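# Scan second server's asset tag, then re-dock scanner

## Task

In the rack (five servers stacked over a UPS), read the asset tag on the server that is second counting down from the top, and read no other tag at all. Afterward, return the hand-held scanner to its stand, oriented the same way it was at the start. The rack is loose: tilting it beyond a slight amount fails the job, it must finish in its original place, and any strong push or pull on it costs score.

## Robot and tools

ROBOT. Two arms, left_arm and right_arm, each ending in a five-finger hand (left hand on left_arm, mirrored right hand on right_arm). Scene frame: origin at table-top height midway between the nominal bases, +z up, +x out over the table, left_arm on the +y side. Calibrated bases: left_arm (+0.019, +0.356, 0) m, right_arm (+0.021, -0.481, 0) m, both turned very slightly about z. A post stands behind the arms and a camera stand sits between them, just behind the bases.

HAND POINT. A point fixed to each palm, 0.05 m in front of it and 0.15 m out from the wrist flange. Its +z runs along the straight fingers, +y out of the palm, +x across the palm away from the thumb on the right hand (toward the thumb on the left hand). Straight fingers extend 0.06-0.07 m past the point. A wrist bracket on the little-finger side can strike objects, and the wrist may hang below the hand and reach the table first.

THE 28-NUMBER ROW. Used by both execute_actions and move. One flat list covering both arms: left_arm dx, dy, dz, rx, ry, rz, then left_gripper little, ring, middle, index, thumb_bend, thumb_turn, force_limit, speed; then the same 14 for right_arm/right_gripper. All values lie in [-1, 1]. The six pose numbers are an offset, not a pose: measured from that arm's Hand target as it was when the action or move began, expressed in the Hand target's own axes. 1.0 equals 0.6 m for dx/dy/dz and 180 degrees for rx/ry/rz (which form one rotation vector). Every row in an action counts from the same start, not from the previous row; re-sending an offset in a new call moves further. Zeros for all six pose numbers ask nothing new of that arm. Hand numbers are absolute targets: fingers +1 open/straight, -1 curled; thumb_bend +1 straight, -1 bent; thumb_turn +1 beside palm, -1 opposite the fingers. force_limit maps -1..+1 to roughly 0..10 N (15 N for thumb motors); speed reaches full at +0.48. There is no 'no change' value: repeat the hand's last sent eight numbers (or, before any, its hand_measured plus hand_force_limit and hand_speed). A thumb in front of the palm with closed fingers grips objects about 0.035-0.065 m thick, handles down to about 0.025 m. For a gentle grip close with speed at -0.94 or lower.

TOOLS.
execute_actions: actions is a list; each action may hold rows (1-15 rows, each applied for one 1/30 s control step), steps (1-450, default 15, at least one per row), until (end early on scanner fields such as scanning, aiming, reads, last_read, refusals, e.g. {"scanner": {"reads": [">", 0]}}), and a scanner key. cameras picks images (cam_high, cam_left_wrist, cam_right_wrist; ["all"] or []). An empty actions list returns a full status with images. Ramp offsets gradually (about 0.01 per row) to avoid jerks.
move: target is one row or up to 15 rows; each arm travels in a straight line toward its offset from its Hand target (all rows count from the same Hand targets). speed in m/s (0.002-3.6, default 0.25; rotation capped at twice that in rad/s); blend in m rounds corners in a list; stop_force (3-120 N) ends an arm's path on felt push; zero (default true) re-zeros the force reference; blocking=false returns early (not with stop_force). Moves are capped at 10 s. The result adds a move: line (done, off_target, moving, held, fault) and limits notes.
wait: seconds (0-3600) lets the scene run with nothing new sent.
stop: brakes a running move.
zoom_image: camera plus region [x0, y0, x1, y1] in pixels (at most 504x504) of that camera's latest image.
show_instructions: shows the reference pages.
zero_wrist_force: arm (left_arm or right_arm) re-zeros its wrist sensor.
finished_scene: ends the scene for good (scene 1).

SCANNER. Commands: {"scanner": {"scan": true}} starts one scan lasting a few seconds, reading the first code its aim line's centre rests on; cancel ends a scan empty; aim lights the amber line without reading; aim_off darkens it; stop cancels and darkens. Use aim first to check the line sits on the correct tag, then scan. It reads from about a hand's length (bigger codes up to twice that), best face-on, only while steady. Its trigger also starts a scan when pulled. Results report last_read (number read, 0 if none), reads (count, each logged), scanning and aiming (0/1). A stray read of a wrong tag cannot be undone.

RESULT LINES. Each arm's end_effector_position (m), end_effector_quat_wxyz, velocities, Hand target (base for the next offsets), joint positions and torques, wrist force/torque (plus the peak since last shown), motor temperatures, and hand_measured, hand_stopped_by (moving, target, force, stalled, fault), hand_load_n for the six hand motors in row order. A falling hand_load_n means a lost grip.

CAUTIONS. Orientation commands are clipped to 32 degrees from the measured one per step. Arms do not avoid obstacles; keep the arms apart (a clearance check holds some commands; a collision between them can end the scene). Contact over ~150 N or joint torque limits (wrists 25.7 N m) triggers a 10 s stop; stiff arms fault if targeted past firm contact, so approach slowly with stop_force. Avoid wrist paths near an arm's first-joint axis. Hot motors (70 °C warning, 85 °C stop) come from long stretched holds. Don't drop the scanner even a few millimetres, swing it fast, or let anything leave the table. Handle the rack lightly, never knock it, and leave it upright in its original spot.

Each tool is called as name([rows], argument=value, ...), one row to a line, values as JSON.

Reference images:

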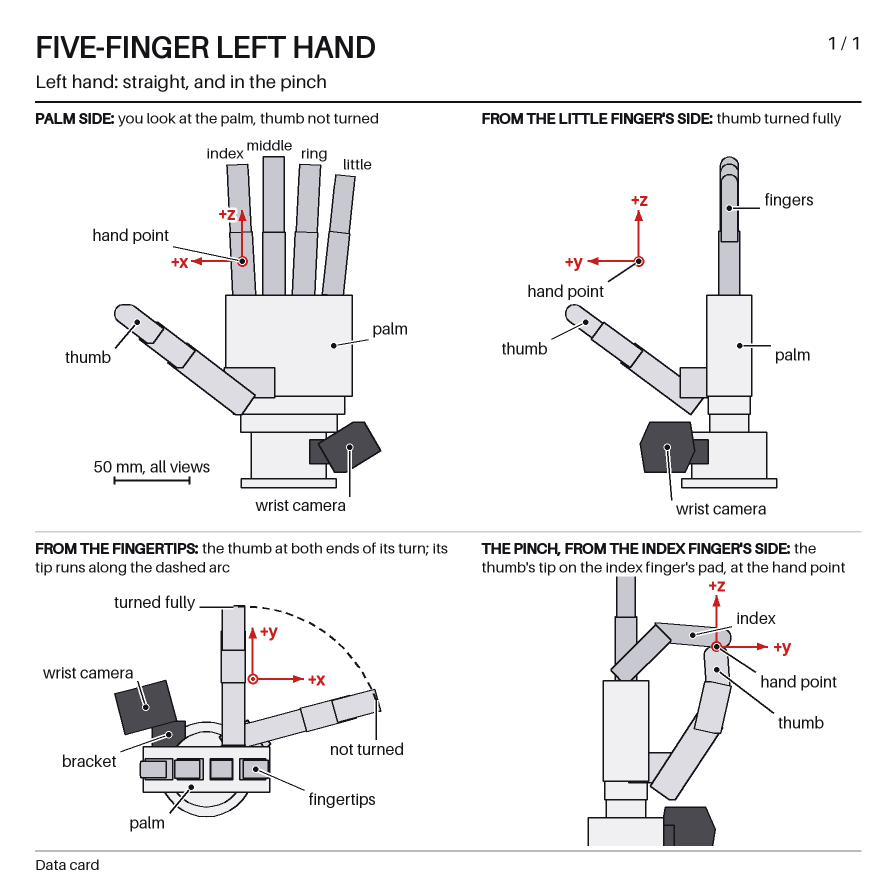

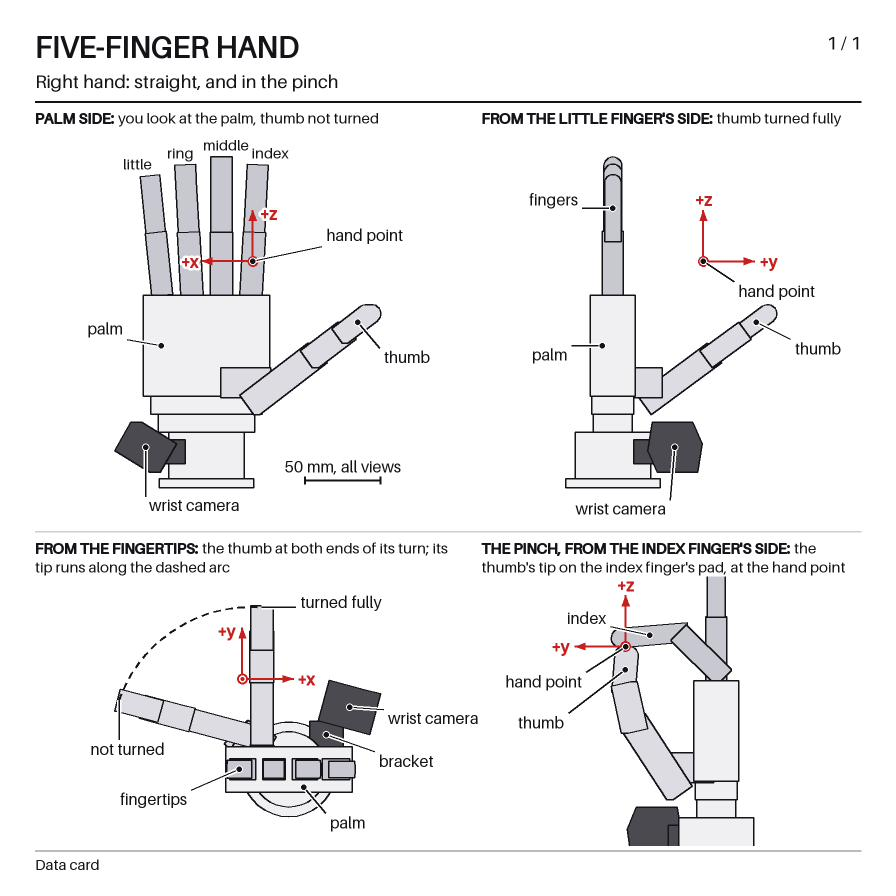

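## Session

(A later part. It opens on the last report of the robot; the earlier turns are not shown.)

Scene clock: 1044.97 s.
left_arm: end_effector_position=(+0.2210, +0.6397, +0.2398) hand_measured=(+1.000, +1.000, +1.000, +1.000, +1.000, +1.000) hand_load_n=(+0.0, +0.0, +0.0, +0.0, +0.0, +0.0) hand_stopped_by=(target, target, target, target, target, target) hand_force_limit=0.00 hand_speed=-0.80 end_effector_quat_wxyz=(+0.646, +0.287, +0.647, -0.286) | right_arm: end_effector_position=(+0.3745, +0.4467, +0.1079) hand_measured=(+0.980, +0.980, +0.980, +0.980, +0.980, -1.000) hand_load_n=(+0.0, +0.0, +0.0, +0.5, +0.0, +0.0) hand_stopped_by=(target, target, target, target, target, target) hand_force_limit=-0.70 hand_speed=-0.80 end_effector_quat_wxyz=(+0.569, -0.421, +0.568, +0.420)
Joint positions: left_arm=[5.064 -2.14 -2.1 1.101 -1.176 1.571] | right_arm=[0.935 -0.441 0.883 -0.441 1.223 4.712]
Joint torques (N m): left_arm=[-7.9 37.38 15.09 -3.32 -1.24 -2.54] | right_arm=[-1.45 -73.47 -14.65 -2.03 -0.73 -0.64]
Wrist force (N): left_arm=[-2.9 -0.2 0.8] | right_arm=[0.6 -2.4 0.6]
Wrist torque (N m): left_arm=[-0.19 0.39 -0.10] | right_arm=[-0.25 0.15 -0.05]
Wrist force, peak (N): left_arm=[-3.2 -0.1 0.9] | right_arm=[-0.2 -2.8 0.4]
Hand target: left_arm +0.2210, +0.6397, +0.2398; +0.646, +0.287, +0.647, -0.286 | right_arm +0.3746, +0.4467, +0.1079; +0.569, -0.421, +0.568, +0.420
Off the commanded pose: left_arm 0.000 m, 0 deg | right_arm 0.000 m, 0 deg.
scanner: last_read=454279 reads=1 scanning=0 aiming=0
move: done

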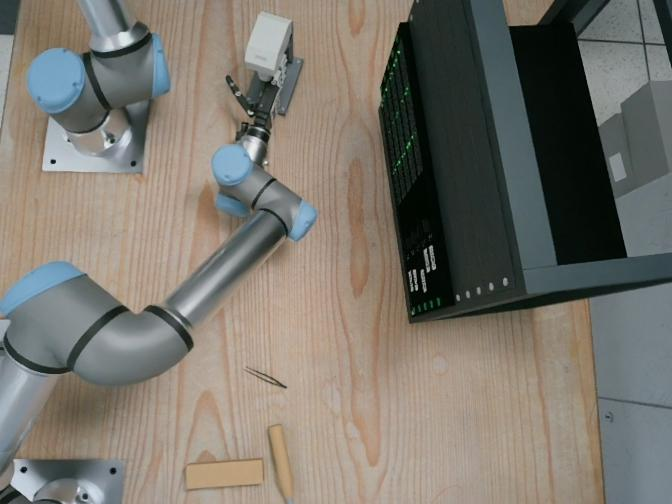

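move([
  [0,0,0,0,0,0,1,1,1,1,1,1,0,-0.8, 0,-0.0075,0,0,0,0,0.98,0.98,0.98,0.98,0.98,-1,-0.7,-0.8],
  [0,0,0,0,0,0,1,1,1,1,1,1,0,-0.8, 0,-0.0075,-0.22,0,0,0,0.98,0.98,0.98,0.98,0.98,-1,-0.7,-0.8],
  [0,0,0,0,0,0,1,1,1,1,1,1,0,-0.8, -0.15,-0.0075,-0.35,0,0,0,0.98,0.98,0.98,0.98,0.98,-1,-0.7,-0.8],
], speed=[0.02,0.05,0.15], blend=[0,0.02,0], cameras=["all"])

zoom_image(camera="cam_high", region=[220, 0, 330, 130])

zoom_image(camera="cam_left_wrist", region=[240, 80, 470, 400])

Scene clock: 1060.00 s.
left_arm: end_effector_position=(+0.2210, +0.6397, +0.2398) hand_measured=(+1.000, +1.000, +1.000, +1.000, +1.000, +1.000) hand_load_n=(+0.0, +0.0, +0.0, +0.0, +0.0, +0.0) hand_stopped_by=(target, target, target, target, target, target) hand_force_limit=0.00 hand_speed=-0.80 end_effector_quat_wxyz=(+0.646, +0.287, +0.647, -0.286) | right_arm: end_effector_position=(+0.3174, +0.2446, +0.1978) hand_measured=(+0.980, +0.980, +0.980, +0.980, +0.980, -1.000) hand_load_n=(+0.0, +0.0, +0.0, +0.0, +0.0, +0.0) hand_stopped_by=(target, target, target, target, target, target) hand_force_limit=-0.70 hand_speed=-0.80 end_effector_quat_wxyz=(+0.569, -0.421, +0.568, +0.420)
Joint positions: left_arm=[5.064 -2.14 -2.1 1.101 -1.176 1.571] | right_arm=[0.794 -0.998 1.701 -0.702 1.082 4.712]
Joint torques (N m): left_arm=[-7.89 37.25 15.66 -3.39 -1.28 -2.59] | right_arm=[9.52 -52.84 -20.02 -2.13 2.25 -0.14]
Wrist force (N): left_arm=[-2.6 0.0 0.8] | right_arm=[0.6 -1.6 0.2]
Wrist torque (N m): left_arm=[-0.18 0.35 -0.09] | right_arm=[-0.20 0.19 -0.02]
Wrist force, peak (N): left_arm=[-3.2 -0.1 0.9] | right_arm=[1.1 -2.7 0.3]
Hand target: left_arm +0.2210, +0.6397, +0.2398; +0.646, +0.287, +0.647, -0.286 | right_arm +0.3173, +0.2446, +0.1979; +0.569, -0.421, +0.568, +0.420
Off the commanded pose: left_arm 0.000 m, 0 deg | right_arm 0.000 m, 0 deg.
scanner: last_read=454279 reads=1 scanning=0 aiming=0
move: done

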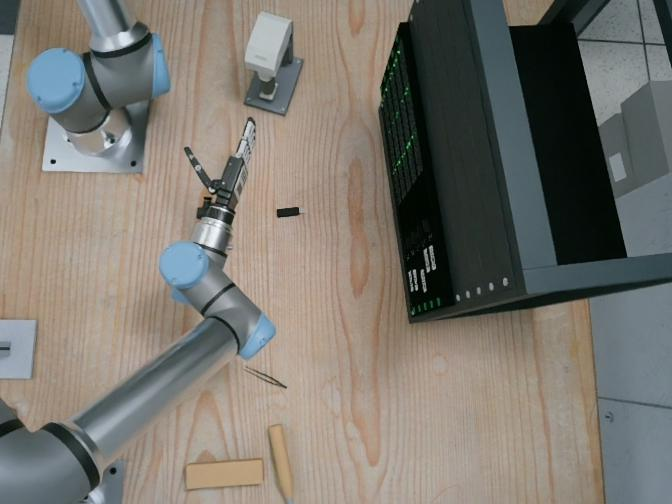

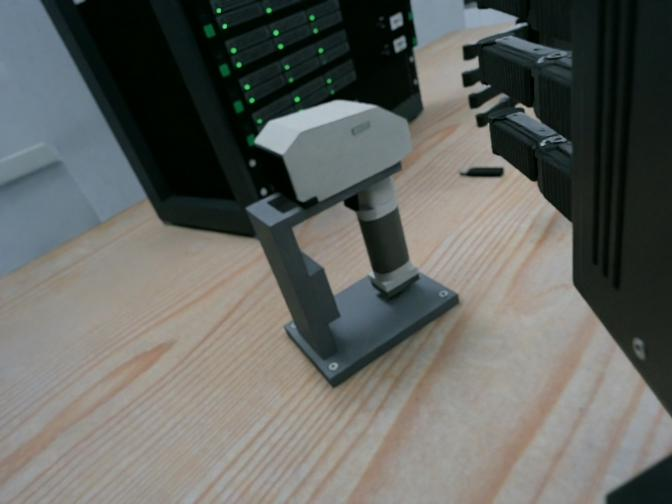

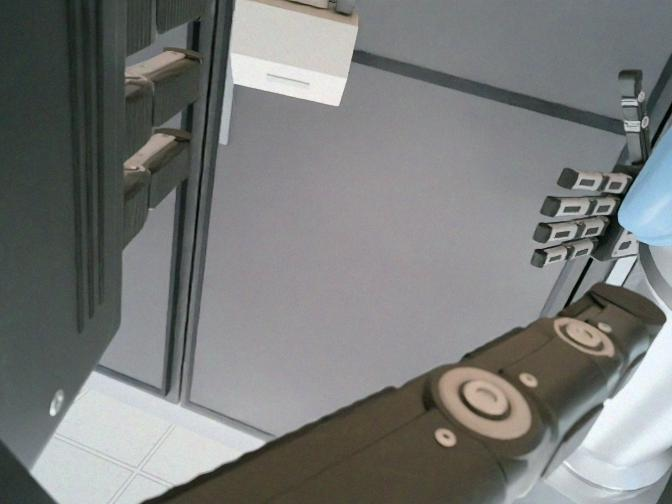

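Scaled by 3.877 from the camera's image (finer frame: 960x720).

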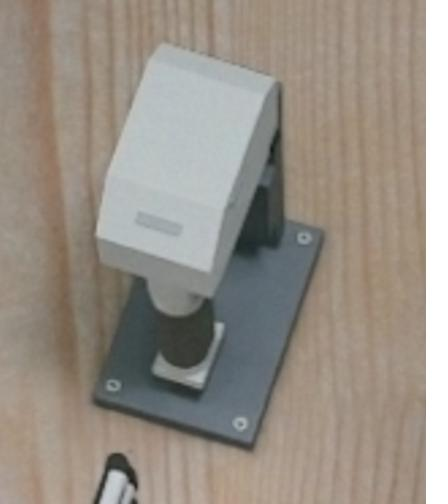

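Scaled by 1.575 from the camera's image (finer frame: 960x720).

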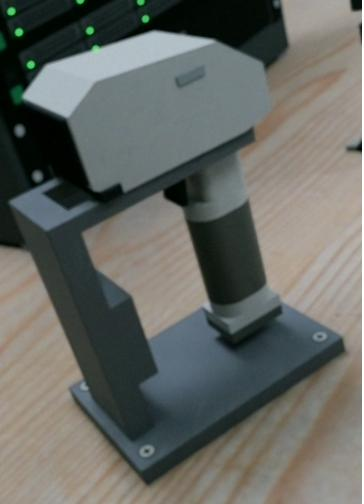

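finished_scene()

The scene is finished: the task was done.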